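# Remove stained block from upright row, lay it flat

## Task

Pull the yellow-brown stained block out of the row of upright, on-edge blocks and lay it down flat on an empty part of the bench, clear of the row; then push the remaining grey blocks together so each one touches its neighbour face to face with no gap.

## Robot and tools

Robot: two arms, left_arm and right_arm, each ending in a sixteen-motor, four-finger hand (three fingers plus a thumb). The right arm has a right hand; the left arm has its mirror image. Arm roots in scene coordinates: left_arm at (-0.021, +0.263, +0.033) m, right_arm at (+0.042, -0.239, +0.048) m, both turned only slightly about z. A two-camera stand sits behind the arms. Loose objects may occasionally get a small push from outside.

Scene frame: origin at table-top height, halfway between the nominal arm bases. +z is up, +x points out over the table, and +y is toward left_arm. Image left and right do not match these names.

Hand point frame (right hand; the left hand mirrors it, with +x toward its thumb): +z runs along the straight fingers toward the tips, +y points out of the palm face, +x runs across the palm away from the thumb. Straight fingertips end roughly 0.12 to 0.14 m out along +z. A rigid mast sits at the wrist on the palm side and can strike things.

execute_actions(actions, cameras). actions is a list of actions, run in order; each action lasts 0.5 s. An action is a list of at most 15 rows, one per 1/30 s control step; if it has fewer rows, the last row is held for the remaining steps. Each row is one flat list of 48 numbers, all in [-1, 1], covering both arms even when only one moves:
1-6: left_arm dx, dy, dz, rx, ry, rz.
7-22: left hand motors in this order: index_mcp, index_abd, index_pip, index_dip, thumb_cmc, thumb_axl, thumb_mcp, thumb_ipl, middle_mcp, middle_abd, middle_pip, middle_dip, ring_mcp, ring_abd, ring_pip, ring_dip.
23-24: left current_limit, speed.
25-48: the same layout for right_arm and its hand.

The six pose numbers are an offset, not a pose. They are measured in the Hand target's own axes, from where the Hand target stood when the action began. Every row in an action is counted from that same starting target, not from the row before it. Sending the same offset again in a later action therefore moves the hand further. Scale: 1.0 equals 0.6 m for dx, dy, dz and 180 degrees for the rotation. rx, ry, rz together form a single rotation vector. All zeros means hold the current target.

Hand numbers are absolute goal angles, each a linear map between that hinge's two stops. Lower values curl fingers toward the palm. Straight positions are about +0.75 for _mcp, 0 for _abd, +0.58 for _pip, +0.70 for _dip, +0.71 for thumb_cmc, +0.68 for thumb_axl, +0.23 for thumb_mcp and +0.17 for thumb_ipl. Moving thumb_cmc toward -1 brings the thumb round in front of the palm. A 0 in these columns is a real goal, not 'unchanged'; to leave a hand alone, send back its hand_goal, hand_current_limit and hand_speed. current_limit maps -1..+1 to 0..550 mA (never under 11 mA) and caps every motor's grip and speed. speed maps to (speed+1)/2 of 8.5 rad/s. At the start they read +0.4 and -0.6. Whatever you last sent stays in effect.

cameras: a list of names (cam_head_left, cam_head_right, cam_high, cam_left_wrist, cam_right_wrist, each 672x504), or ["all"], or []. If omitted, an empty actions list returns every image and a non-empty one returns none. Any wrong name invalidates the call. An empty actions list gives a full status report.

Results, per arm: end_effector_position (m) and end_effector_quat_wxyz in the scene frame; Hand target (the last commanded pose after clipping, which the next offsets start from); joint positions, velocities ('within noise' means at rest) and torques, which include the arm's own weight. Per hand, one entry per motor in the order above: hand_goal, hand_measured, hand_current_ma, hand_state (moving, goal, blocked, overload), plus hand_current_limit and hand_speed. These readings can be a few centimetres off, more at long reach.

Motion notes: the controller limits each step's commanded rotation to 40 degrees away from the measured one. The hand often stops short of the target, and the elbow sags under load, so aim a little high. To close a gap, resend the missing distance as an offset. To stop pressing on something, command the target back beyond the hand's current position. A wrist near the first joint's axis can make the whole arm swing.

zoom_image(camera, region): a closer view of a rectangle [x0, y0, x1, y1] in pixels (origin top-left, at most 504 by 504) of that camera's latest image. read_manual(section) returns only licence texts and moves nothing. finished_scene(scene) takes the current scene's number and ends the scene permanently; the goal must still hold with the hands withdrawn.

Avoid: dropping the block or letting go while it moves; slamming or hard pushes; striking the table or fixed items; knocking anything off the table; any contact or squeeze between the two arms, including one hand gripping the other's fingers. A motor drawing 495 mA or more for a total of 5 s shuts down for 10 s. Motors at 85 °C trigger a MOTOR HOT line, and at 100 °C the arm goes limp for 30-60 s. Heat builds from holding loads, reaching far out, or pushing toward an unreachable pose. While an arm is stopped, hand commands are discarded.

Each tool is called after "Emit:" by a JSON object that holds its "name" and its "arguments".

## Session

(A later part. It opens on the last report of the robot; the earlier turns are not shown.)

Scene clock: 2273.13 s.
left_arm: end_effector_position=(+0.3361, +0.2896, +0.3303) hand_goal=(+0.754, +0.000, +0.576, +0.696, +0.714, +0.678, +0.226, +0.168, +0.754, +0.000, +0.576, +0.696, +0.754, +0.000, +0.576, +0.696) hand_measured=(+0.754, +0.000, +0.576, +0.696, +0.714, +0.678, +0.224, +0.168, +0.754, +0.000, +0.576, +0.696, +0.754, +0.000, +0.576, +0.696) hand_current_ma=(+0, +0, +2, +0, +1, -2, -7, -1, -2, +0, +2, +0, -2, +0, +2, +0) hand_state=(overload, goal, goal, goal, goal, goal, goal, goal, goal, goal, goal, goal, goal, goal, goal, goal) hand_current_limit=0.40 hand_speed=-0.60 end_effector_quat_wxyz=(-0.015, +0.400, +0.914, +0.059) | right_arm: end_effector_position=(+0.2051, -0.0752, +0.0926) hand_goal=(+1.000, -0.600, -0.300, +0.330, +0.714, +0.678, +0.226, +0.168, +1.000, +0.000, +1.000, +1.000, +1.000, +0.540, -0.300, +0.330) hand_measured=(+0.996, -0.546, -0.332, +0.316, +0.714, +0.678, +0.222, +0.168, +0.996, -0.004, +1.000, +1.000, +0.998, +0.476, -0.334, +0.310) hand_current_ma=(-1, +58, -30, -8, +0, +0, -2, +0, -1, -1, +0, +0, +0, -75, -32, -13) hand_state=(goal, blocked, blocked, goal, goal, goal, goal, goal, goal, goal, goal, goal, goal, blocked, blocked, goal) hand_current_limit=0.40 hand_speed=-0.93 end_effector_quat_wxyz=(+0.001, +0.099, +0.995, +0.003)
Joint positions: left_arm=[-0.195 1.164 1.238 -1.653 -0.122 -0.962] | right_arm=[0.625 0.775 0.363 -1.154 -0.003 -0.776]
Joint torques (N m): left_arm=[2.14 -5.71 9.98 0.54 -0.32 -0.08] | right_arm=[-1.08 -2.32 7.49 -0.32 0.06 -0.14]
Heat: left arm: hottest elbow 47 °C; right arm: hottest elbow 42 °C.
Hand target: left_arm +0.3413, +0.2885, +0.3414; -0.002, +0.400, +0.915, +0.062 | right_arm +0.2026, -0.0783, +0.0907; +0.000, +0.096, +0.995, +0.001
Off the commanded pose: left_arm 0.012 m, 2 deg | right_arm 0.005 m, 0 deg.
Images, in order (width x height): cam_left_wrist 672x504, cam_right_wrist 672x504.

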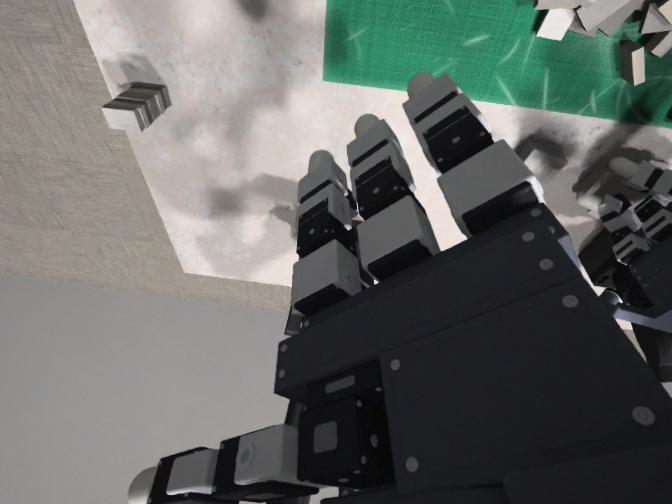

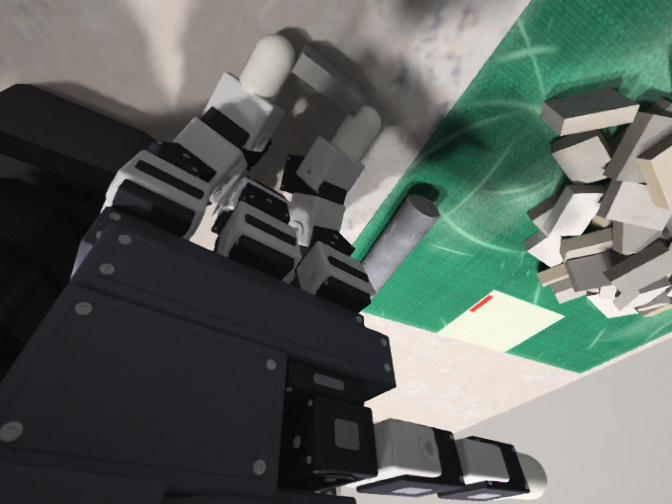

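Emit:
{"name": "execute_actions", "arguments": {"actions": [[[0,0,0,0,0,0,0.754,0,0.576,0.696,0.714,0.678,0.226,0.168,0.754,0,0.576,0.696,0.754,0,0.576,0.696,0.4,-0.6,0,-0.008,0.002,0,0,0,1,-0.6,-0.3,0.33,0.714,0.678,0.226,0.168,1,0,1,1,1,0.54,-0.3,0.33,0.4,-0.93],[0,0,0,0,0,0,0.754,0,0.576,0.696,0.714,0.678,0.226,0.168,0.754,0,0.576,0.696,0.754,0,0.576,0.696,0.4,-0.6,0,-0.015,0.002,0,0,0,1,-0.6,-0.3,0.33,0.714,0.678,0.226,0.168,1,0,1,1,1,0.54,-0.3,0.33,0.4,-0.93]]], "cameras": ["cam_right_wrist","cam_left_wrist"]}}

Emit:
{"name": "zoom_image", "arguments": {"camera": "cam_right_wrist", "region": [220, 10, 400, 150]}}

Emit:
{"name": "zoom_image", "arguments": {"camera": "cam_left_wrist", "region": [550, 140, 630, 205]}}

Scene clock: 2286.63 s.
left_arm: end_effector_position=(+0.3361, +0.2896, +0.3303) hand_goal=(+0.754, +0.000, +0.576, +0.696, +0.714, +0.678, +0.226, +0.168, +0.754, +0.000, +0.576, +0.696, +0.754, +0.000, +0.576, +0.696) hand_measured=(+0.754, +0.000, +0.576, +0.696, +0.714, +0.678, +0.224, +0.168, +0.754, +0.000, +0.576, +0.696, +0.754, +0.000, +0.576, +0.696) hand_current_ma=(+0, +0, +2, +0, +1, -2, -7, -1, -2, +0, +2, +0, -2, +0, +2, +0) hand_state=(overload, goal, goal, goal, goal, goal, goal, goal, goal, goal, goal, goal, goal, goal, goal, goal) hand_current_limit=0.40 hand_speed=-0.60 end_effector_quat_wxyz=(-0.015, +0.400, +0.914, +0.059) | right_arm: end_effector_position=(+0.2060, -0.0823, +0.0936) hand_goal=(+1.000, -0.600, -0.300, +0.330, +0.714, +0.678, +0.226, +0.168, +1.000, +0.000, +1.000, +1.000, +1.000, +0.540, -0.300, +0.330) hand_measured=(+0.998, -0.546, -0.332, +0.316, +0.714, +0.678, +0.222, +0.168, +0.998, -0.008, +1.000, +1.000, +1.000, +0.478, -0.334, +0.310) hand_current_ma=(+0, +58, -30, -8, +0, +0, -2, +0, +0, -2, +0, +0, +0, -75, -32, -13) hand_state=(goal, blocked, blocked, goal, goal, goal, goal, goal, goal, goal, goal, goal, goal, blocked, blocked, goal) hand_current_limit=0.40 hand_speed=-0.93 end_effector_quat_wxyz=(+0.005, +0.099, +0.995, +0.007)
Joint positions: left_arm=[-0.195 1.164 1.238 -1.653 -0.122 -0.962] | right_arm=[0.58 0.748 0.354 -1.161 -0.004 -0.822]
Joint torques (N m): left_arm=[1.96 -5.71 9.94 0.53 -0.33 -0.09] | right_arm=[-1.08 -1.96 7.25 -0.51 0.1 -0.14]
Heat: left arm: hottest elbow 47 °C; right arm: hottest elbow 42 °C.
Hand target: left_arm +0.3413, +0.2885, +0.3414; -0.002, +0.400, +0.915, +0.062 | right_arm +0.2009, -0.0872, +0.0894; +0.000, +0.096, +0.995, +0.001
Off the commanded pose: left_arm 0.012 m, 2 deg | right_arm 0.008 m, 1 deg.
Images, in order (width x height): cam_left_wrist 672x504, cam_right_wrist 672x504.

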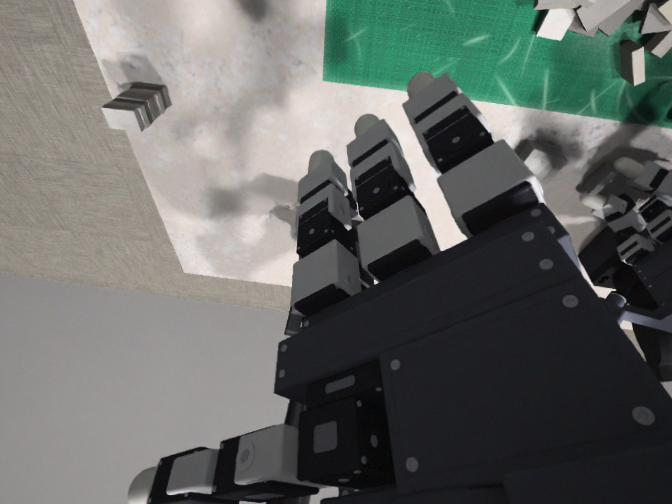

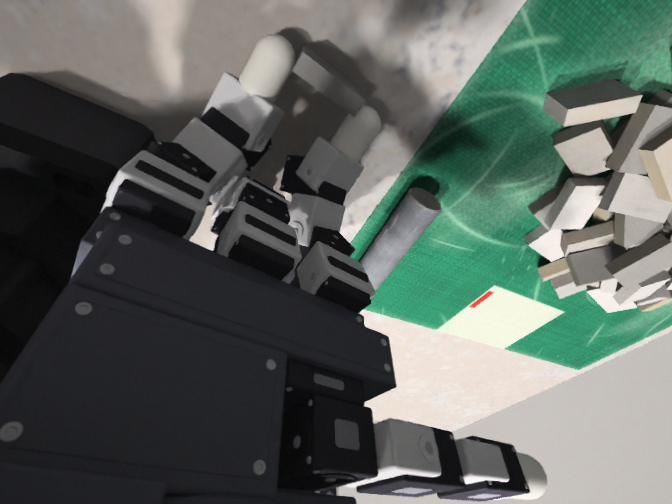

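Scaled by 2.800 from the camera's 672x504 image, which has a finer 960x720 frame.

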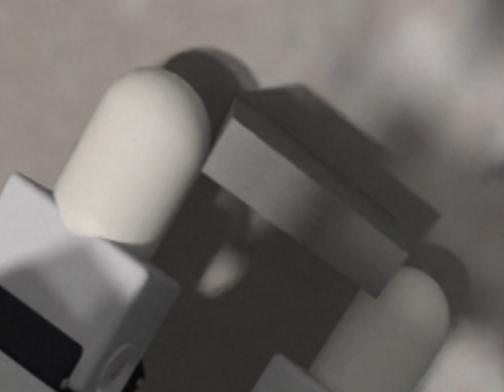

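Scaled by 6.300 from the camera's 672x504 image, which has a finer 960x720 frame.

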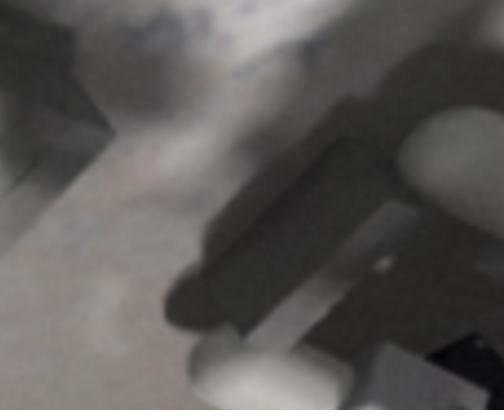

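Emit:
{"name": "execute_actions", "arguments": {"actions": [[[0,0,0,0,0,0,0.754,0,0.576,0.696,0.714,0.678,0.226,0.168,0.754,0,0.576,0.696,0.754,0,0.576,0.696,0.4,-0.6,0,0.006,-0.006,0,0,0,0.84,-0.62,-0.3,0.33,0.714,0.678,0.226,0.168,1,0,1,1,0.84,0.56,-0.3,0.33,0.4,-0.95]],[[0,0,0,0,0,0,0.754,0,0.576,0.696,0.714,0.678,0.226,0.168,0.754,0,0.576,0.696,0.754,0,0.576,0.696,0.4,-0.6,0,0,0,0,0,0,0.84,-0.62,-0.3,0.33,0.714,0.678,0.226,0.168,1,0,1,1,0.84,0.56,-0.3,0.33,0.4,-0.95]]], "cameras": ["cam_right_wrist","cam_left_wrist"]}}

Emit:
{"name": "zoom_image", "arguments": {"camera": "cam_right_wrist", "region": [220, 0, 400, 140]}}

Emit:
{"name": "zoom_image", "arguments": {"camera": "cam_left_wrist", "region": [550, 140, 630, 205]}}

Scene clock: 2346.87 s.
left_arm: end_effector_position=(+0.3361, +0.2896, +0.3303) hand_goal=(+0.754, +0.000, +0.576, +0.696, +0.714, +0.678, +0.226, +0.168, +0.754, +0.000, +0.576, +0.696, +0.754, +0.000, +0.576, +0.696) hand_measured=(+0.754, +0.000, +0.576, +0.696, +0.714, +0.678, +0.224, +0.168, +0.754, +0.000, +0.576, +0.696, +0.754, +0.000, +0.576, +0.696) hand_current_ma=(+0, +0, +2, +0, +1, -2, -7, -1, -2, +0, +2, +0, -2, +0, +2, +0) hand_state=(overload, goal, goal, goal, goal, goal, goal, goal, goal, goal, goal, goal, goal, goal, goal, goal) hand_current_limit=0.40 hand_speed=-0.60 end_effector_quat_wxyz=(-0.015, +0.400, +0.914, +0.059) | right_arm: end_effector_position=(+0.2041, -0.0836, +0.0928) hand_goal=(+0.840, -0.620, -0.300, +0.330, +0.714, +0.678, +0.226, +0.168, +1.000, +0.000, +1.000, +1.000, +0.840, +0.560, -0.300, +0.330) hand_measured=(+0.838, -0.566, -0.336, +0.314, +0.714, +0.678, +0.222, +0.168, +0.996, -0.002, +1.000, +1.000, +0.878, +0.484, -0.334, +0.310) hand_current_ma=(-1, +59, -36, -9, +0, +0, -2, +0, -1, +0, +0, +0, +44, -102, -32, -13) hand_state=(goal, blocked, blocked, goal, goal, goal, goal, goal, goal, goal, goal, goal, blocked, blocked, blocked, goal) hand_current_limit=0.40 hand_speed=-0.95 end_effector_quat_wxyz=(+0.002, +0.098, +0.995, +0.003)
Joint positions: left_arm=[-0.195 1.164 1.238 -1.653 -0.122 -0.962] | right_arm=[0.58 0.748 0.354 -1.17 -0.003 -0.822]
Joint torques (N m): left_arm=[2.02 -5.71 9.95 0.55 -0.33 -0.09] | right_arm=[0.21 -1.61 8.14 -0.47 0.04 0.06]
Heat: left arm: hottest elbow 47 °C; right arm: hottest elbow 41 °C.
Hand target: left_arm +0.3413, +0.2885, +0.3414; -0.002, +0.400, +0.915, +0.062 | right_arm +0.2015, -0.0836, +0.0930; +0.000, +0.096, +0.995, +0.001
Off the commanded pose: left_arm 0.012 m, 2 deg | right_arm 0.003 m, 0 deg.
Images, in order (width x height): cam_left_wrist 672x504, cam_right_wrist 672x504.

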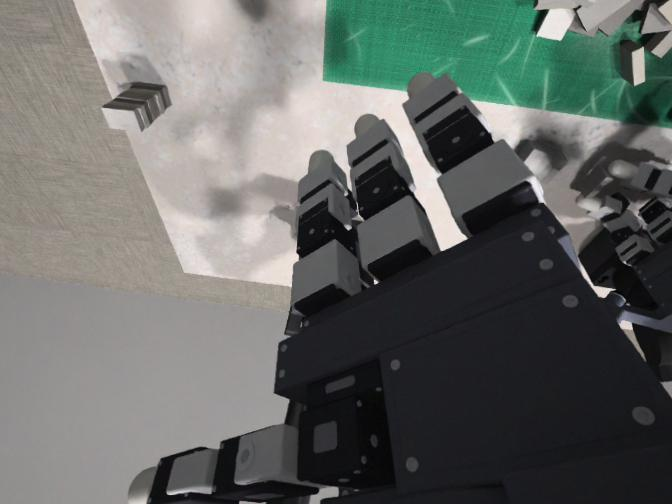

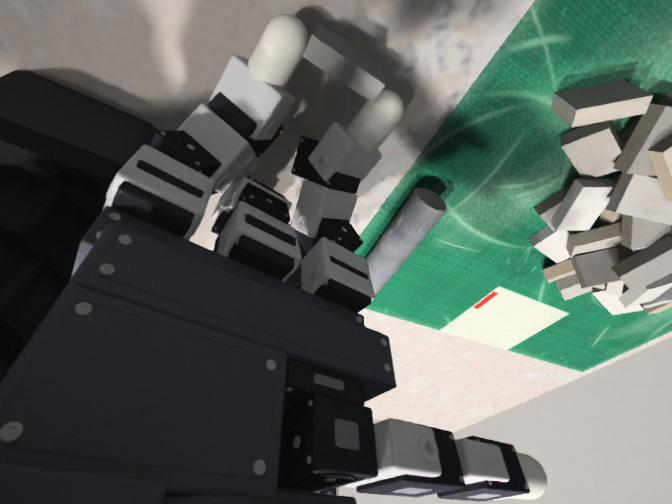

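Scaled by 2.800 from the camera's 672x504 image, which has a finer 960x720 frame.

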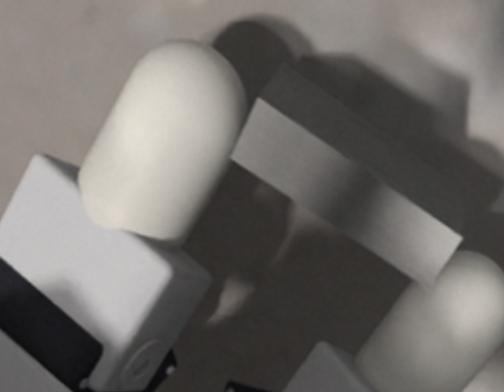

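Scaled by 6.300 from the camera's 672x504 image, which has a finer 960x720 frame.

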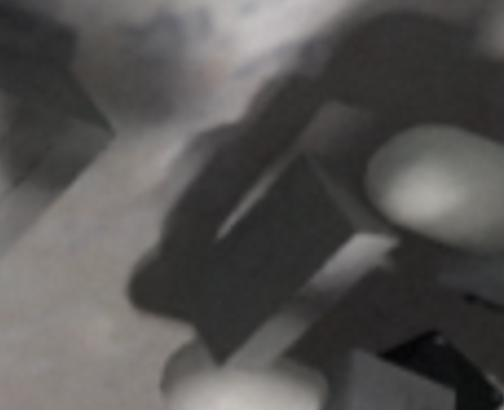

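Emit:
{"name": "execute_actions", "arguments": {"actions": [[[0,0,0,0,0,0,0.754,0,0.576,0.696,0.714,0.678,0.226,0.168,0.754,0,0.576,0.696,0.754,0,0.576,0.696,0.4,-0.6,0,0,0,0,0,0,0.84,-0.575,-0.18,0.156,0.714,0.678,0.226,0.168,1,0,1,1,0.84,0.52,-0.18,0.156,0.4,-0.9]],[[0,0,0,0,0,0,0.754,0,0.576,0.696,0.714,0.678,0.226,0.168,0.754,0,0.576,0.696,0.754,0,0.576,0.696,0.4,-0.6,0,0,0,0,0,0,0.84,-0.53,-0.025,-0.002,0.714,0.678,0.226,0.168,1,0,1,1,0.84,0.48,-0.025,-0.002,0.4,-0.9]],[[0,0,0,0,0,0,0.754,0,0.576,0.696,0.714,0.678,0.226,0.168,0.754,0,0.576,0.696,0.754,0,0.576,0.696,0.4,-0.6,0,0,0,0,0,0,0.84,-0.5,0.08,-0.11,0.714,0.678,0.226,0.168,1,0,1,1,0.84,0.45,0.08,-0.11,0.4,-0.9]]], "cameras": ["cam_right_wrist","cam_left_wrist"]}}

Emit:
{"name": "zoom_image", "arguments": {"camera": "cam_right_wrist", "region": [220, 0, 400, 140]}}

Emit:
{"name": "zoom_image", "arguments": {"camera": "cam_left_wrist", "region": [550, 140, 630, 205]}}

Scene clock: 2386.20 s.
left_arm: end_effector_position=(+0.3361, +0.2896, +0.3303) hand_goal=(+0.754, +0.000, +0.576, +0.696, +0.714, +0.678, +0.226, +0.168, +0.754, +0.000, +0.576, +0.696, +0.754, +0.000, +0.576, +0.696) hand_measured=(+0.754, +0.000, +0.576, +0.696, +0.714, +0.678, +0.224, +0.168, +0.754, +0.000, +0.576, +0.696, +0.754, +0.000, +0.576, +0.696) hand_current_ma=(+0, +0, +2, +0, +1, -2, -7, -1, -2, +0, +2, +0, -2, +0, +2, +0) hand_state=(overload, goal, goal, goal, goal, goal, goal, goal, goal, goal, goal, goal, goal, goal, goal, goal) hand_current_limit=0.40 hand_speed=-0.60 end_effector_quat_wxyz=(-0.015, +0.400, +0.914, +0.059) | right_arm: end_effector_position=(+0.2036, -0.0839, +0.0927) hand_goal=(+0.840, -0.500, +0.080, -0.110, +0.714, +0.678, +0.226, +0.168, +1.000, +0.000, +1.000, +1.000, +0.840, +0.450, +0.080, -0.110) hand_measured=(+0.836, -0.504, +0.074, -0.106, +0.714, +0.678, +0.222, +0.168, +0.996, -0.002, +1.000, +1.000, +0.832, +0.456, +0.066, -0.106) hand_current_ma=(-1, -1, -2, +1, +0, +0, -2, +0, -1, +0, +0, +0, -4, +2, -7, +1) hand_state=(goal, goal, goal, goal, goal, goal, goal, goal, goal, goal, goal, goal, goal, goal, goal, goal) hand_current_limit=0.40 hand_speed=-0.90 end_effector_quat_wxyz=(+0.001, +0.098, +0.995, +0.003)
Joint positions: left_arm=[-0.195 1.164 1.238 -1.653 -0.122 -0.962] | right_arm=[0.581 0.748 0.354 -1.173 -0.003 -0.822]
Joint torques (N m): left_arm=[2.08 -5.71 9.95 0.51 -0.33 -0.08] | right_arm=[0.21 -1.61 8.17 -0.36 0.04 0.06]
Heat: left arm: hottest elbow 47 °C; right arm: hottest elbow 41 °C.
Hand target: left_arm +0.3413, +0.2885, +0.3414; -0.002, +0.400, +0.915, +0.062 | right_arm +0.2015, -0.0836, +0.0930; +0.000, +0.096, +0.995, +0.001
Off the commanded pose: left_arm 0.012 m, 2 deg | right_arm 0.002 m, 0 deg.
Images, in order (width x height): cam_left_wrist 672x504, cam_right_wrist 672x504.

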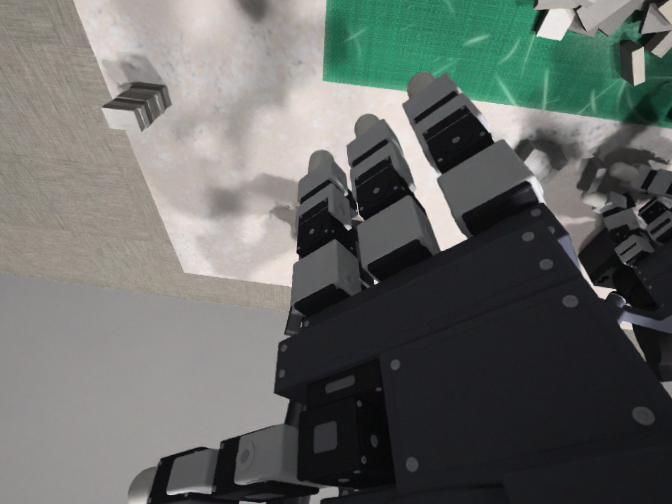

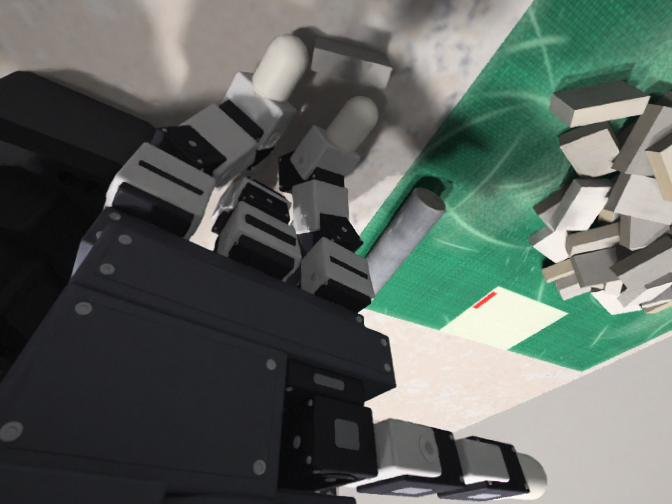

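Scaled by 2.800 from the camera's 672x504 image, which has a finer 960x720 frame.

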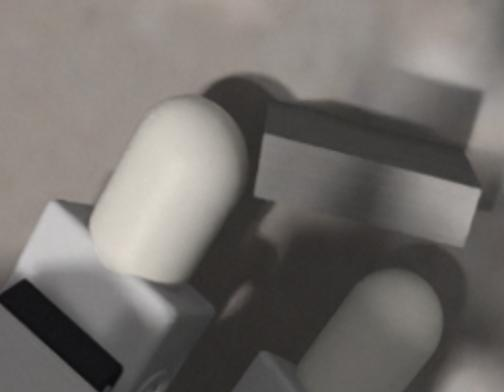

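Scaled by 6.300 from the camera's 672x504 image, which has a finer 960x720 frame.

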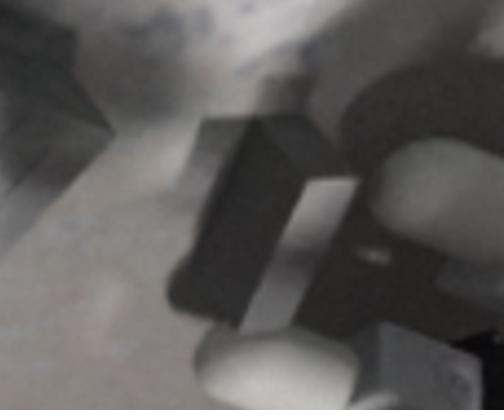

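Emit:
{"name": "execute_actions", "arguments": {"actions": [[[0,0,0,0,0,0,0.754,0,0.576,0.696,0.714,0.678,0.226,0.168,0.754,0,0.576,0.696,0.754,0,0.576,0.696,0.4,-0.6,0,0,0,0,0,0,0.84,-0.25,0.08,-0.11,0.714,0.678,0.226,0.168,1,0,1,1,0.84,0.2,0.08,-0.11,0.4,-0.9]],[[0,0,0,0,0,0,0.754,0,0.576,0.696,0.714,0.678,0.226,0.168,0.754,0,0.576,0.696,0.754,0,0.576,0.696,0.4,-0.6,0,0,-0.05,0,0,0,0.84,-0.2,0.08,-0.11,0.714,0.678,0.226,0.168,1,0,1,1,0.84,0.2,0.08,-0.11,0.4,-0.9],[0,0,0,0,0,0,0.754,0,0.576,0.696,0.714,0.678,0.226,0.168,0.754,0,0.576,0.696,0.754,0,0.576,0.696,0.4,-0.6,0,0,-0.1,0,0,0,0.84,-0.2,0.08,-0.11,0.714,0.678,0.226,0.168,1,0,1,1,0.84,0.2,0.08,-0.11,0.4,-0.9]],[[0,0,0,0,0,0,0.754,0,0.576,0.696,0.714,0.678,0.226,0.168,0.754,0,0.576,0.696,0.754,0,0.576,0.696,0.4,-0.6,0,0,-0.06,0,0,0,0.84,-0.2,0.08,-0.11,0.714,0.678,0.226,0.168,1,0,1,1,0.84,0.2,0.08,-0.11,0.4,-0.9]]], "cameras": ["cam_right_wrist"]}}

Scene clock: 2442.40 s.
left_arm: end_effector_position=(+0.3361, +0.2896, +0.3303) hand_goal=(+0.754, +0.000, +0.576, +0.696, +0.714, +0.678, +0.226, +0.168, +0.754, +0.000, +0.576, +0.696, +0.754, +0.000, +0.576, +0.696) hand_measured=(+0.754, +0.000, +0.576, +0.696, +0.714, +0.678, +0.224, +0.168, +0.754, +0.000, +0.576, +0.696, +0.754, +0.000, +0.576, +0.696) hand_current_ma=(+0, +0, +2, +0, +1, -2, -7, -1, -2, +0, +2, +0, -2, +0, +2, +0) hand_state=(overload, goal, goal, goal, goal, goal, goal, goal, goal, goal, goal, goal, goal, goal, goal, goal) hand_current_limit=0.40 hand_speed=-0.60 end_effector_quat_wxyz=(-0.015, +0.400, +0.914, +0.059) | right_arm: end_effector_position=(+0.1953, -0.0879, +0.1719) hand_goal=(+0.840, -0.200, +0.080, -0.110, +0.714, +0.678, +0.226, +0.168, +1.000, +0.000, +1.000, +1.000, +0.840, +0.200, +0.080, -0.110) hand_measured=(+0.840, -0.200, +0.080, -0.106, +0.714, +0.678, +0.222, +0.168, +0.994, -0.002, +1.000, +1.000, +0.836, +0.202, +0.078, -0.106) hand_current_ma=(+0, +0, +0, +1, +0, +0, -2, +0, -2, +0, +0, +0, -1, +0, +0, +1) hand_state=(goal, goal, goal, goal, goal, goal, goal, goal, goal, goal, goal, goal, goal, goal, goal, goal) hand_current_limit=0.40 hand_speed=-0.90 end_effector_quat_wxyz=(-0.012, +0.095, +0.995, -0.010)
Joint positions: left_arm=[-0.195 1.164 1.238 -1.653 -0.122 -0.962] | right_arm=[0.589 0.657 0.546 -1.491 0.001 -0.821]
Joint torques (N m): left_arm=[2.02 -5.71 9.96 0.55 -0.33 -0.08] | right_arm=[-0.5 -1.44 11.51 -0.58 -0.08 0.04]
Heat: left arm: hottest elbow 47 °C; right arm: hottest elbow 42 °C.
Hand target: left_arm +0.3413, +0.2885, +0.3414; -0.002, +0.400, +0.915, +0.062 | right_arm +0.2016, -0.0837, +0.1891; +0.000, +0.096, +0.995, +0.001
Off the commanded pose: left_arm 0.012 m, 2 deg | right_arm 0.019 m, 2 deg.
Images, in order (width x height): cam_right_wrist 672x504.

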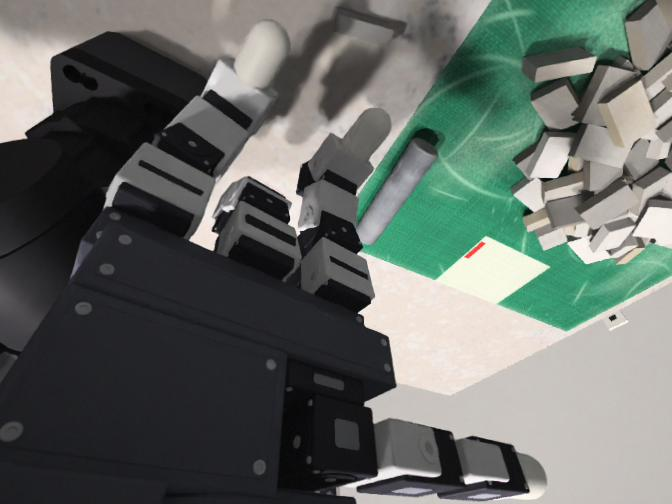

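Emit:
{"name": "execute_actions", "arguments": {"actions": [[[0,0,0,0,0,0,0.754,0,0.576,0.696,0.714,0.678,0.226,0.168,0.754,0,0.576,0.696,0.754,0,0.576,0.696,0.4,-0.6,0.0254,0.057,-0.01,0,0,-0.0722,0.754,-0.06,0.576,0.696,0.714,0.678,0.226,0.168,1,0,1,1,0.754,0.06,0.576,0.696,0.4,-0.85]],[[0,0,0,0,0,0,0.754,0,0.576,0.696,0.714,0.678,0.226,0.168,0.754,0,0.576,0.696,0.754,0,0.576,0.696,0.4,-0.6,0.0118,0.0613,0,0,0,-0.0722,0.754,-0.06,0.576,0.696,0.714,0.678,0.226,0.168,1,0,1,1,0.754,0.06,0.576,0.696,0.4,-0.85]],[[0,0,0,0,0,0,0.754,0,0.576,0.696,0.714,0.678,0.226,0.168,0.754,0,0.576,0.696,0.754,0,0.576,0.696,0.4,-0.6,0,0,0.03,0,0,0,0.754,-0.06,0.576,0.696,0.714,0.678,0.226,0.168,1,0,1,1,0.754,0.06,0.576,0.696,0.4,-0.85]]], "cameras": ["cam_right_wrist","cam_head_left"]}}

Emit:
{"name": "zoom_image", "arguments": {"camera": "cam_right_wrist", "region": [200, 0, 380, 140]}}

Scene clock: 2456.33 s.
left_arm: end_effector_position=(+0.3361, +0.2896, +0.3303) hand_goal=(+0.754, +0.000, +0.576, +0.696, +0.714, +0.678, +0.226, +0.168, +0.754, +0.000, +0.576, +0.696, +0.754, +0.000, +0.576, +0.696) hand_measured=(+0.754, +0.000, +0.576, +0.696, +0.714, +0.678, +0.224, +0.168, +0.754, +0.000, +0.576, +0.696, +0.754, +0.000, +0.576, +0.696) hand_current_ma=(+0, +0, +2, +0, +1, -2, -7, -1, -2, +0, +2, +0, -2, +0, +2, +0) hand_state=(overload, goal, goal, goal, goal, goal, goal, goal, goal, goal, goal, goal, goal, goal, goal, goal) hand_current_limit=0.40 hand_speed=-0.60 end_effector_quat_wxyz=(-0.015, +0.400, +0.914, +0.059) | right_arm: end_effector_position=(+0.1839, -0.0130, +0.1795) hand_goal=(+0.754, -0.060, +0.576, +0.696, +0.714, +0.678, +0.226, +0.168, +1.000, +0.000, +1.000, +1.000, +0.754, +0.060, +0.576, +0.696) hand_measured=(+0.754, -0.062, +0.572, +0.694, +0.714, +0.678, +0.222, +0.168, +0.996, -0.002, +1.000, +1.000, +0.754, +0.062, +0.572, +0.692) hand_current_ma=(+0, +0, -1, +0, +0, +0, -2, +0, -1, +0, +0, +0, +0, +0, -1, -1) hand_state=(goal, goal, goal, goal, goal, goal, goal, goal, goal, goal, goal, goal, goal, goal, goal, goal) hand_current_limit=0.40 hand_speed=-0.85 end_effector_quat_wxyz=(+0.001, -0.126, +0.992, +0.000)
Joint positions: left_arm=[-0.195 1.164 1.238 -1.653 -0.122 -0.962] | right_arm=[0.804 0.852 0.636 -1.354 0.001 -1.047]
Joint torques (N m): left_arm=[2.08 -5.66 9.92 0.55 -0.33 -0.08] | right_arm=[-0.62 -2.37 8.51 0.31 -0.11 -0.1]
Heat: left arm: hottest elbow 47 °C; right arm: hottest elbow 43 °C.
Hand target: left_arm +0.3413, +0.2885, +0.3414; -0.002, +0.400, +0.915, +0.062 | right_arm +0.1848, -0.0108, +0.1771; +0.000, -0.131, +0.991, +0.001
Off the commanded pose: left_arm 0.012 m, 2 deg | right_arm 0.003 m, 1 deg.
Images, in order (width x height): cam_head_left 672x504, cam_right_wrist 672x504.

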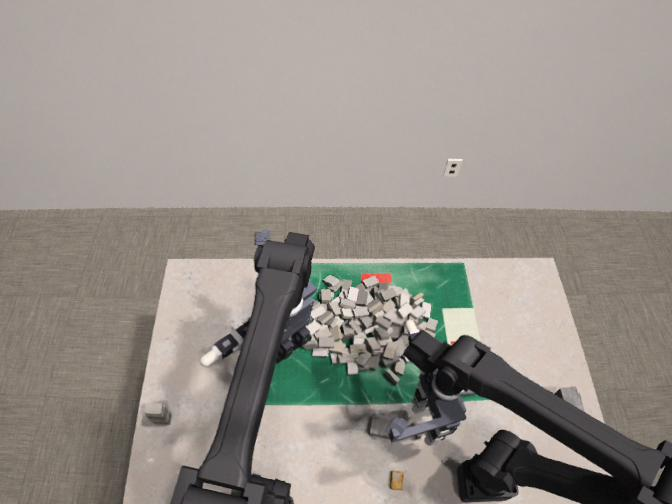

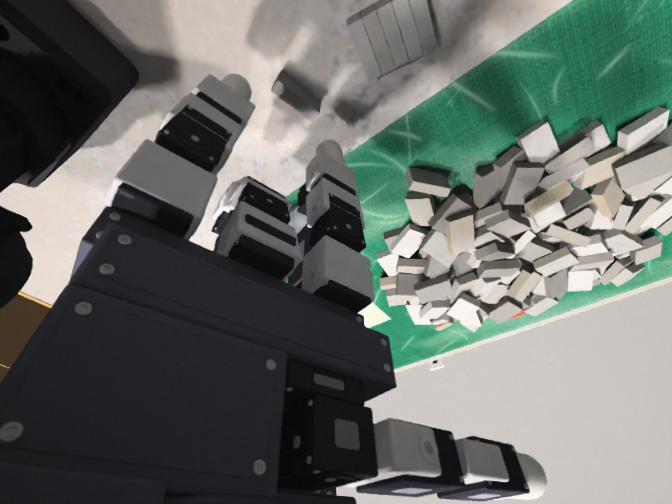

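Scaled by 2.800 from the camera's 672x504 image, which has a finer 960x720 frame.

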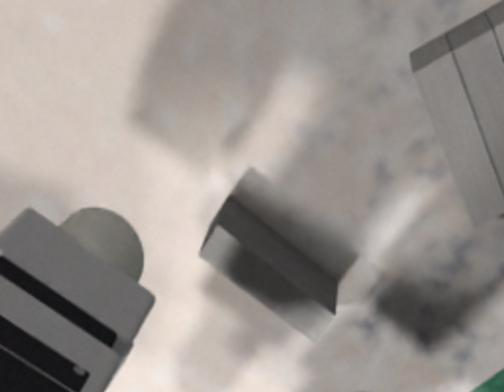

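Emit:
{"name": "execute_actions", "arguments": {"actions": [[[0,0,0,0,0,0,0.754,0,0.576,0.696,0.714,0.678,0.226,0.168,0.754,0,0.576,0.696,0.754,0,0.576,0.696,0.4,-0.6,-0.0088,0.0088,0.03,0,0,0,0.754,-0.06,0.576,0.696,0.714,0.678,0.226,0.168,1,0,1,1,0.754,0.06,0.576,0.696,0.4,-0.85]],[[0,0,0,0,0,0,0.754,0,0.576,0.696,0.714,0.678,0.226,0.168,0.754,0,0.576,0.696,0.754,0,0.576,0.696,0.4,-0.6,0,0,0.0377,0,0,0,0.754,-0.06,0.576,0.696,0.714,0.678,0.226,0.168,1,0,1,1,0.754,0.06,0.576,0.696,0.4,-0.85]]], "cameras": ["cam_right_wrist"]}}

Emit:
{"name": "zoom_image", "arguments": {"camera": "cam_right_wrist", "region": [200, 40, 360, 160]}}

Scene clock: 2489.43 s.
left_arm: end_effector_position=(+0.3361, +0.2896, +0.3303) hand_goal=(+0.754, +0.000, +0.576, +0.696, +0.714, +0.678, +0.226, +0.168, +0.754, +0.000, +0.576, +0.696, +0.754, +0.000, +0.576, +0.696) hand_measured=(+0.754, +0.000, +0.576, +0.696, +0.714, +0.678, +0.224, +0.168, +0.754, +0.000, +0.576, +0.696, +0.754, +0.000, +0.576, +0.696) hand_current_ma=(+0, +0, +2, +0, +1, -2, -7, -1, -2, +0, +2, +0, -2, +0, +2, +0) hand_state=(overload, goal, goal, goal, goal, goal, goal, goal, goal, goal, goal, goal, goal, goal, goal, goal) hand_current_limit=0.40 hand_speed=-0.60 end_effector_quat_wxyz=(-0.015, +0.400, +0.914, +0.059) | right_arm: end_effector_position=(+0.1890, -0.0077, +0.1378) hand_goal=(+0.754, -0.060, +0.576, +0.696, +0.714, +0.678, +0.226, +0.168, +1.000, +0.000, +1.000, +1.000, +0.754, +0.060, +0.576, +0.696) hand_measured=(+0.754, -0.062, +0.574, +0.694, +0.714, +0.678, +0.222, +0.168, +0.996, -0.002, +1.000, +1.000, +0.754, +0.060, +0.574, +0.692) hand_current_ma=(+0, +0, +0, +0, +0, +0, -2, +0, -1, +0, +0, +0, +0, +0, +0, -1) hand_state=(goal, goal, goal, goal, goal, goal, goal, goal, goal, goal, goal, goal, goal, goal, goal, goal) hand_current_limit=0.40 hand_speed=-0.85 end_effector_quat_wxyz=(-0.001, -0.126, +0.992, -0.001)
Joint positions: left_arm=[-0.195 1.164 1.238 -1.653 -0.122 -0.962] | right_arm=[0.805 0.926 0.56 -1.207 0.001 -1.047]
Joint torques (N m): left_arm=[1.9 -5.77 9.95 0.57 -0.33 -0.08] | right_arm=[0.09 -3.43 8.12 0.27 -0.11 0.01]
Heat: left arm: hottest elbow 47 °C; right arm: hottest elbow 44 °C.
Hand target: left_arm +0.3413, +0.2885, +0.3414; -0.002, +0.400, +0.915, +0.062 | right_arm +0.1884, -0.0042, +0.1365; +0.000, -0.131, +0.991, +0.001
Off the commanded pose: left_arm 0.012 m, 2 deg | right_arm 0.004 m, 1 deg.
Images, in order (width x height): cam_right_wrist 672x504.

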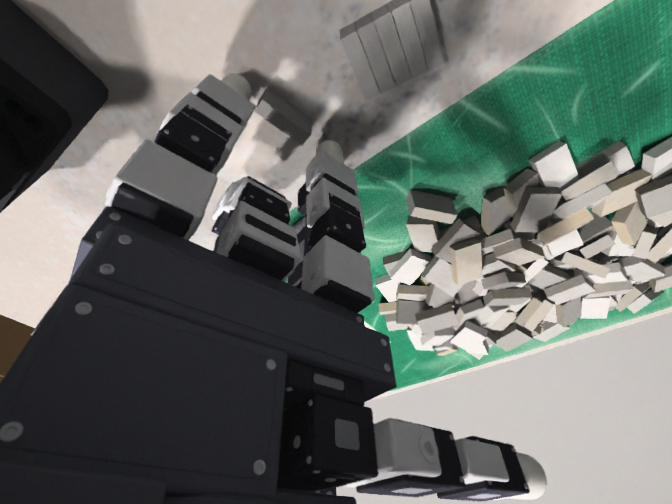

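Scaled by 3.150 from the camera's 672x504 image, which has a finer 960x720 frame.

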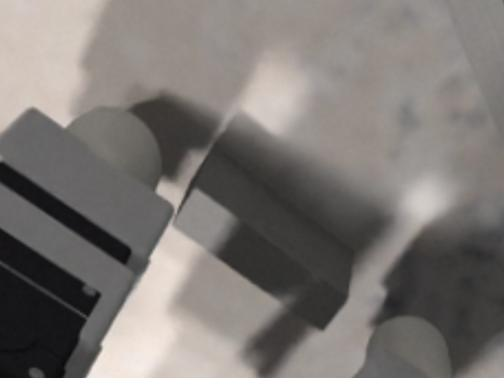

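Emit:
{"name": "execute_actions", "arguments": {"actions": [[[0,0,0,0,0,0,0.754,0,0.576,0.696,0.714,0.678,0.226,0.168,0.754,0,0.576,0.696,0.754,0,0.576,0.696,0.4,-0.6,0,0,0,0,0,0,0.754,-0.25,0.576,0.696,0.714,0.678,0.226,0.168,1,0,1,1,0.754,0.25,0.576,0.696,0.4,-0.93]],[[0,0,0,0,0,0,0.754,0,0.576,0.696,0.714,0.678,0.226,0.168,0.754,0,0.576,0.696,0.754,0,0.576,0.696,0.4,-0.6,0,0,0,0,0,0,0.754,-0.38,0.576,0.696,0.714,0.678,0.226,0.168,1,0,1,1,0.754,0.35,0.576,0.696,0.4,-0.9]],[[0,0,0,0,0,0,0.754,0,0.576,0.696,0.714,0.678,0.226,0.168,0.754,0,0.576,0.696,0.754,0,0.576,0.696,0.4,-0.6,0,0.008,-0.025,0,0,0,0.754,-0.38,0.576,0.696,0.714,0.678,0.226,0.168,1,0,1,1,0.754,0.35,0.576,0.696,0.4,-0.9],[0,0,0,0,0,0,0.754,0,0.576,0.696,0.714,0.678,0.226,0.168,0.754,0,0.576,0.696,0.754,0,0.576,0.696,0.4,-0.6,0,0.016,-0.05,0,0,0,0.754,-0.38,0.576,0.696,0.714,0.678,0.226,0.168,1,0,1,1,0.754,0.35,0.576,0.696,0.4,-0.9]]], "cameras": ["cam_right_wrist","cam_left_wrist"]}}

Emit:
{"name": "zoom_image", "arguments": {"camera": "cam_right_wrist", "region": [200, 40, 360, 160]}}

Emit:
{"name": "zoom_image", "arguments": {"camera": "cam_left_wrist", "region": [510, 120, 630, 220]}}

Scene clock: 2509.47 s.
left_arm: end_effector_position=(+0.3361, +0.2896, +0.3303) hand_goal=(+0.754, +0.000, +0.576, +0.696, +0.714, +0.678, +0.226, +0.168, +0.754, +0.000, +0.576, +0.696, +0.754, +0.000, +0.576, +0.696) hand_measured=(+0.754, +0.000, +0.576, +0.696, +0.714, +0.678, +0.224, +0.168, +0.754, +0.000, +0.576, +0.696, +0.754, +0.000, +0.576, +0.696) hand_current_ma=(+0, +0, +2, +0, +1, -2, -7, -1, -2, +0, +2, +0, -2, +0, +2, +0) hand_state=(overload, goal, goal, goal, goal, goal, goal, goal, goal, goal, goal, goal, goal, goal, goal, goal) hand_current_limit=0.40 hand_speed=-0.60 end_effector_quat_wxyz=(-0.015, +0.400, +0.914, +0.059) | right_arm: end_effector_position=(+0.1760, -0.0066, +0.1446) hand_goal=(+0.754, -0.380, +0.576, +0.696, +0.714, +0.678, +0.226, +0.168, +1.000, +0.000, +1.000, +1.000, +0.754, +0.350, +0.576, +0.696) hand_measured=(+0.752, -0.190, +0.574, +0.694, +0.714, +0.678, +0.222, +0.168, +0.996, -0.002, +1.000, +1.000, +0.754, +0.154, +0.574, +0.694) hand_current_ma=(+0, +385, +0, +0, +0, +0, -2, +0, -1, +0, +0, +0, +0, -385, +0, +0) hand_state=(goal, blocked, goal, goal, goal, goal, goal, goal, goal, goal, goal, goal, goal, blocked, goal, goal) hand_current_limit=0.40 hand_speed=-0.90 end_effector_quat_wxyz=(-0.018, -0.133, +0.991, -0.014)
Joint positions: left_arm=[-0.195 1.164 1.238 -1.653 -0.122 -0.962] | right_arm=[0.848 0.926 0.585 -1.276 -0.002 -1.018]
Joint torques (N m): left_arm=[2.08 -5.66 9.94 0.57 -0.32 -0.08] | right_arm=[-0.15 -5.3 11.78 -0.68 -0.02 0.13]
Heat: left arm: hottest elbow 47 °C; right arm: hottest elbow 44 °C.
Hand target: left_arm +0.3413, +0.2885, +0.3414; -0.002, +0.400, +0.915, +0.062 | right_arm +0.1861, +0.0051, +0.1665; +0.000, -0.131, +0.991, +0.001
Off the commanded pose: left_arm 0.012 m, 2 deg | right_arm 0.027 m, 3 deg.
Images, in order (width x height): cam_left_wrist 672x504, cam_right_wrist 672x504.

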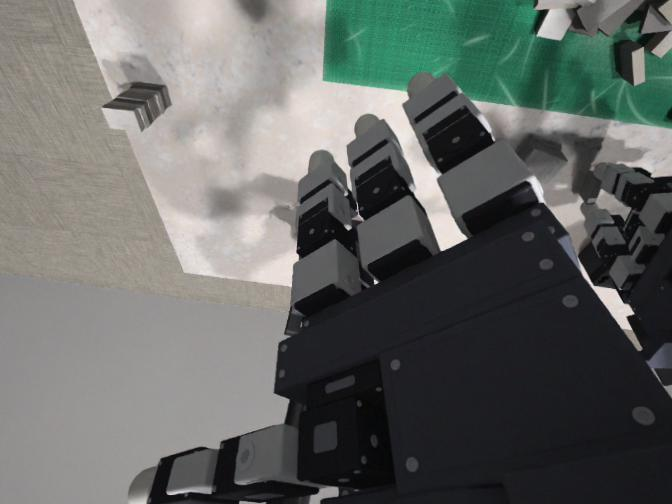

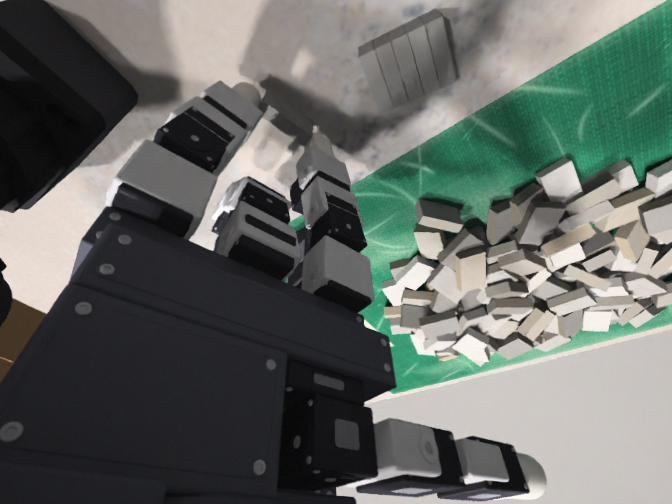

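Scaled by 3.150 from the camera's 672x504 image, which has a finer 960x720 frame.

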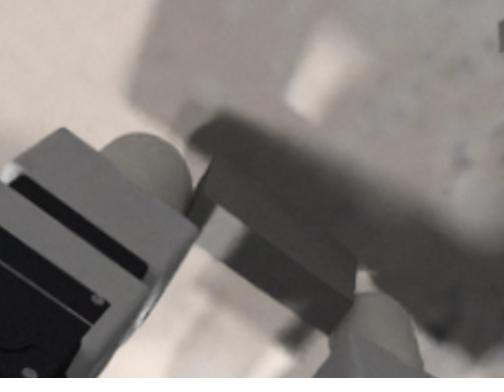

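Scaled by 4.200 from the camera's 672x504 image, which has a finer 960x720 frame.

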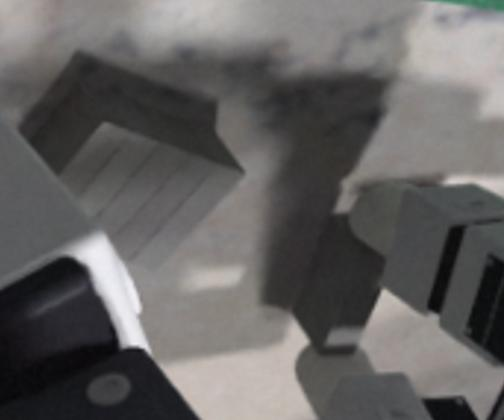

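Emit:
{"name": "execute_actions", "arguments": {"actions": [[[0,0,0,0,0,0,0.754,0,0.576,0.696,0.714,0.678,0.226,0.168,0.754,0,0.576,0.696,0.754,0,0.576,0.696,0.4,-0.6,-0.0159,0.0056,0,0,0,0.0354,0.754,-0.38,0.576,0.696,0.714,0.678,0.226,0.168,1,0,1,1,0.754,0.35,0.576,0.696,0.4,-0.9],[0,0,0,0,0,0,0.754,0,0.576,0.696,0.714,0.678,0.226,0.168,0.754,0,0.576,0.696,0.754,0,0.576,0.696,0.4,-0.6,-0.0318,0.0113,0,0,0,0.0708,0.754,-0.38,0.576,0.696,0.714,0.678,0.226,0.168,1,0,1,1,0.754,0.35,0.576,0.696,0.4,-0.9]],[[0,0,0,0,0,0,0.754,0,0.576,0.696,0.714,0.678,0.226,0.168,0.754,0,0.576,0.696,0.754,0,0.576,0.696,0.4,-0.6,-0.0133,0.0061,0,0,0,0.0354,0.754,-0.38,0.576,0.696,0.714,0.678,0.226,0.168,1,0,1,1,0.754,0.35,0.576,0.696,0.4,-0.9],[0,0,0,0,0,0,0.754,0,0.576,0.696,0.714,0.678,0.226,0.168,0.754,0,0.576,0.696,0.754,0,0.576,0.696,0.4,-0.6,-0.0267,0.0122,0,0,0,0.0708,0.754,-0.38,0.576,0.696,0.714,0.678,0.226,0.168,1,0,1,1,0.754,0.35,0.576,0.696,0.4,-0.9]]], "cameras": ["cam_right_wrist","cam_left_wrist"]}}

Emit:
{"name": "zoom_image", "arguments": {"camera": "cam_right_wrist", "region": [200, 0, 380, 140]}}

Emit:
{"name": "zoom_image", "arguments": {"camera": "cam_left_wrist", "region": [510, 120, 630, 220]}}

Scene clock: 2538.03 s.
left_arm: end_effector_position=(+0.3361, +0.2896, +0.3303) hand_goal=(+0.754, +0.000, +0.576, +0.696, +0.714, +0.678, +0.226, +0.168, +0.754, +0.000, +0.576, +0.696, +0.754, +0.000, +0.576, +0.696) hand_measured=(+0.754, +0.000, +0.576, +0.696, +0.714, +0.678, +0.224, +0.168, +0.754, +0.000, +0.576, +0.696, +0.754, +0.000, +0.576, +0.696) hand_current_ma=(+0, +0, +2, +0, +1, -2, -7, -1, -2, +0, +2, +0, -2, +0, +2, +0) hand_state=(overload, goal, goal, goal, goal, goal, goal, goal, goal, goal, goal, goal, goal, goal, goal, goal) hand_current_limit=0.40 hand_speed=-0.60 end_effector_quat_wxyz=(-0.015, +0.400, +0.914, +0.059) | right_arm: end_effector_position=(+0.2063, +0.0070, +0.1486) hand_goal=(+0.754, -0.380, +0.576, +0.696, +0.714, +0.678, +0.226, +0.168, +1.000, +0.000, +1.000, +1.000, +0.754, +0.350, +0.576, +0.696) hand_measured=(+0.752, -0.190, +0.574, +0.694, +0.714, +0.678, +0.222, +0.168, +0.996, -0.002, +1.000, +1.000, +0.756, +0.154, +0.576, +0.694) hand_current_ma=(+0, +385, +0, +0, +0, +0, -2, +0, -1, +0, +0, +0, +0, -385, +0, +0) hand_state=(goal, blocked, goal, goal, goal, goal, goal, goal, goal, goal, goal, goal, goal, blocked, goal, goal) hand_current_limit=0.40 hand_speed=-0.90 end_effector_quat_wxyz=(-0.014, +0.090, +0.996, -0.017)
Joint positions: left_arm=[-0.195 1.164 1.238 -1.653 -0.122 -0.962] | right_arm=[0.945 0.96 0.617 -1.273 -0.006 -0.474]
Joint torques (N m): left_arm=[2.08 -5.66 9.95 0.54 -0.33 -0.08] | right_arm=[0.09 -3.66 11.88 0.12 0.11 0.12]
Heat: left arm: hottest elbow 47 °C; right arm: hottest elbow 45 °C.
Hand target: left_arm +0.3413, +0.2885, +0.3414; -0.002, +0.400, +0.915, +0.062 | right_arm +0.2184, +0.0245, +0.1666; +0.000, +0.091, +0.996, +0.001
Off the commanded pose: left_arm 0.012 m, 2 deg | right_arm 0.028 m, 3 deg.
Images, in order (width x height): cam_left_wrist 672x504, cam_right_wrist 672x504.

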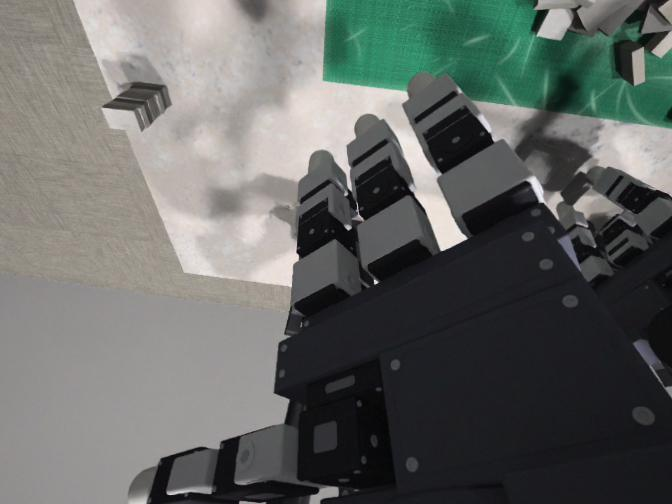

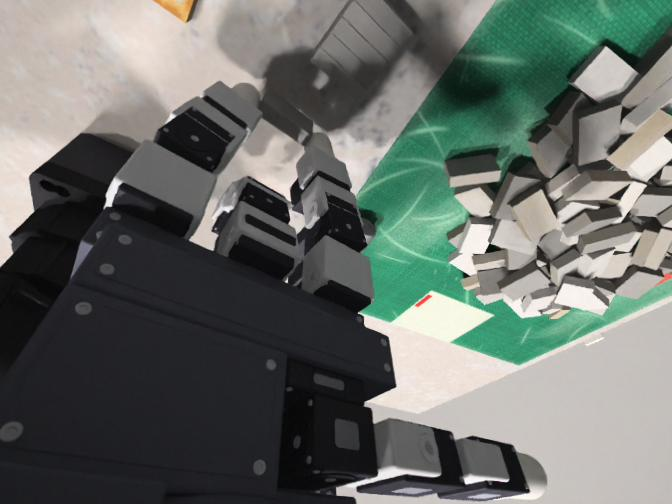

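Scaled by 2.800 from the camera's 672x504 image, which has a finer 960x720 frame.

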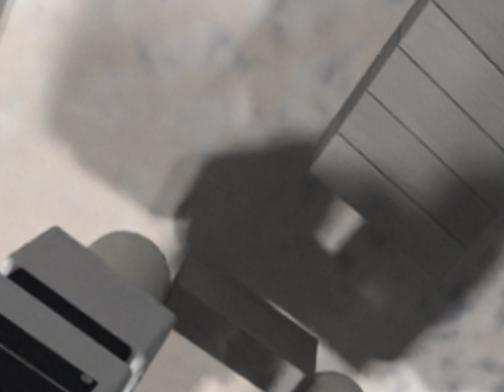

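Scaled by 4.200 from the camera's 672x504 image, which has a finer 960x720 frame.

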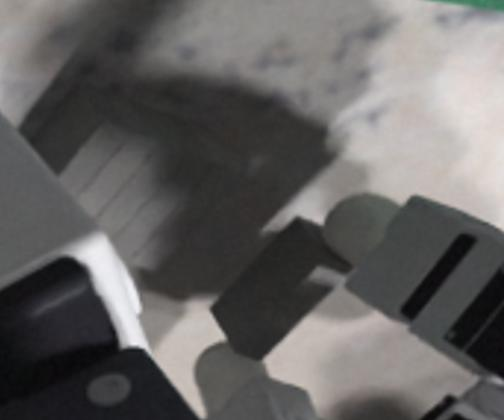

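Emit:
{"name": "execute_actions", "arguments": {"actions": [[[0,0,0,0,0,0,0.754,0,0.576,0.696,0.714,0.678,0.226,0.168,0.754,0,0.576,0.696,0.754,0,0.576,0.696,0.4,-0.6,0,0,0.016,0,0,0,0.754,-0.38,0.576,0.696,0.714,0.678,0.226,0.168,1,0,1,1,0.754,0.35,0.576,0.696,0.4,-0.9],[0,0,0,0,0,0,0.754,0,0.576,0.696,0.714,0.678,0.226,0.168,0.754,0,0.576,0.696,0.754,0,0.576,0.696,0.4,-0.6,0,0,0.032,0,0,0,0.754,-0.38,0.576,0.696,0.714,0.678,0.226,0.168,1,0,1,1,0.754,0.35,0.576,0.696,0.4,-0.9],[0,0,0,0,0,0,0.754,0,0.576,0.696,0.714,0.678,0.226,0.168,0.754,0,0.576,0.696,0.754,0,0.576,0.696,0.4,-0.6,0,0,0.0468,0,0,0,0.754,-0.38,0.576,0.696,0.714,0.678,0.226,0.168,1,0,1,1,0.754,0.35,0.576,0.696,0.4,-0.9]]], "cameras": ["cam_right_wrist","cam_left_wrist"]}}

Emit:
{"name": "zoom_image", "arguments": {"camera": "cam_right_wrist", "region": [220, 20, 360, 140]}}

Emit:
{"name": "zoom_image", "arguments": {"camera": "cam_left_wrist", "region": [520, 120, 610, 200]}}

Scene clock: 2555.07 s.
left_arm: end_effector_position=(+0.3361, +0.2896, +0.3303) hand_goal=(+0.754, +0.000, +0.576, +0.696, +0.714, +0.678, +0.226, +0.168, +0.754, +0.000, +0.576, +0.696, +0.754, +0.000, +0.576, +0.696) hand_measured=(+0.754, +0.000, +0.576, +0.696, +0.714, +0.678, +0.224, +0.168, +0.754, +0.000, +0.576, +0.696, +0.754, +0.000, +0.576, +0.696) hand_current_ma=(+0, +0, +2, +0, +1, -2, -7, -1, -2, +0, +2, +0, -2, +0, +2, +0) hand_state=(overload, goal, goal, goal, goal, goal, goal, goal, goal, goal, goal, goal, goal, goal, goal, goal) hand_current_limit=0.40 hand_speed=-0.60 end_effector_quat_wxyz=(-0.015, +0.400, +0.914, +0.059) | right_arm: end_effector_position=(+0.2186, +0.0224, +0.1411) hand_goal=(+0.754, -0.380, +0.576, +0.696, +0.714, +0.678, +0.226, +0.168, +1.000, +0.000, +1.000, +1.000, +0.754, +0.350, +0.576, +0.696) hand_measured=(+0.750, -0.190, +0.574, +0.694, +0.714, +0.678, +0.222, +0.168, +0.996, -0.002, +1.000, +1.000, +0.754, +0.154, +0.576, +0.694) hand_current_ma=(-1, +385, +0, +0, +0, +0, -2, +0, -1, +0, +0, +0, +0, -385, +0, +0) hand_state=(goal, blocked, goal, goal, goal, goal, goal, goal, goal, goal, goal, goal, goal, blocked, goal, goal) hand_current_limit=0.40 hand_speed=-0.90 end_effector_quat_wxyz=(-0.002, +0.091, +0.996, +0.001)
Joint positions: left_arm=[-0.195 1.164 1.238 -1.653 -0.122 -0.962] | right_arm=[0.945 1.004 0.611 -1.178 -0.004 -0.472]
Joint torques (N m): left_arm=[2.02 -5.71 9.95 0.55 -0.32 -0.08] | right_arm=[0.26 -4.72 7.8 0.23 0.11 0.12]
Heat: left arm: hottest elbow 47 °C; right arm: hottest elbow 45 °C.
Hand target: left_arm +0.3413, +0.2885, +0.3414; -0.002, +0.400, +0.915, +0.062 | right_arm +0.2184, +0.0245, +0.1384; +0.000, +0.091, +0.996, +0.000
Off the commanded pose: left_arm 0.012 m, 2 deg | right_arm 0.003 m, 0 deg.
Images, in order (width x height): cam_left_wrist 672x504, cam_right_wrist 672x504.

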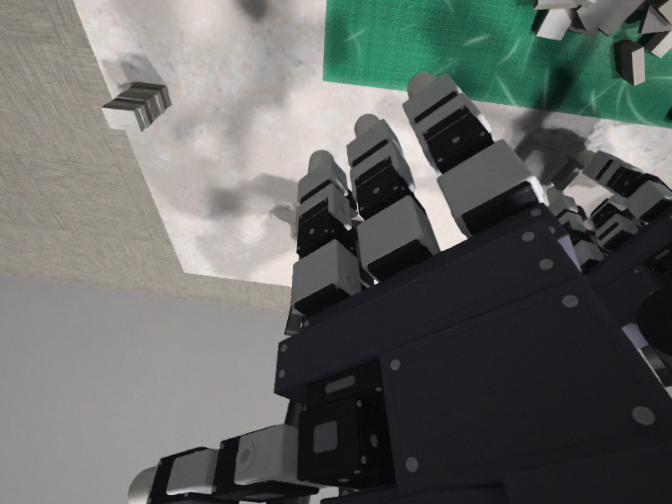

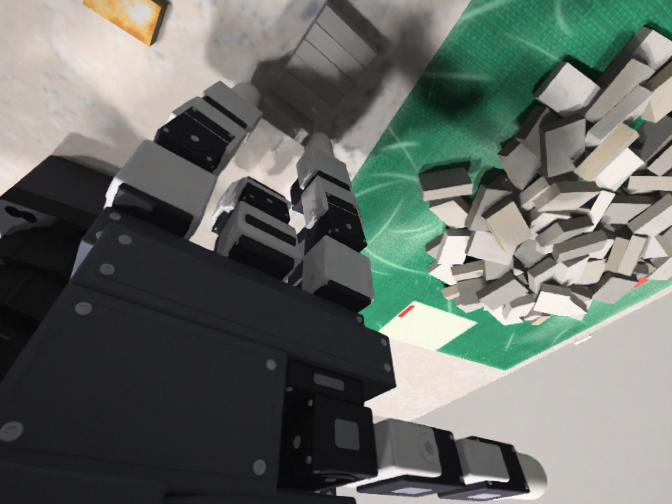

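Scaled by 3.600 from the camera's 672x504 image, which has a finer 960x720 frame.

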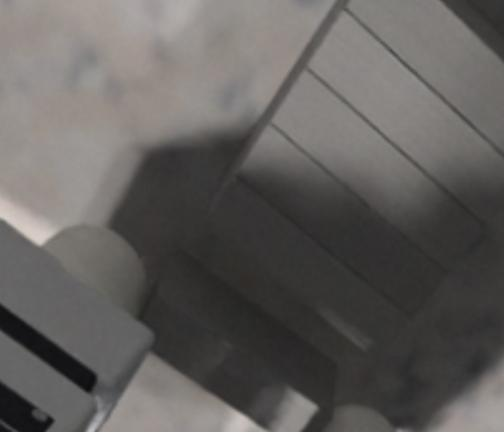

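Scaled by 5.600 from the camera's 672x504 image, which has a finer 960x720 frame.

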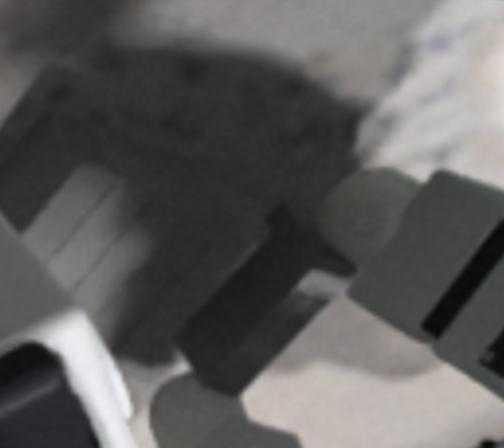

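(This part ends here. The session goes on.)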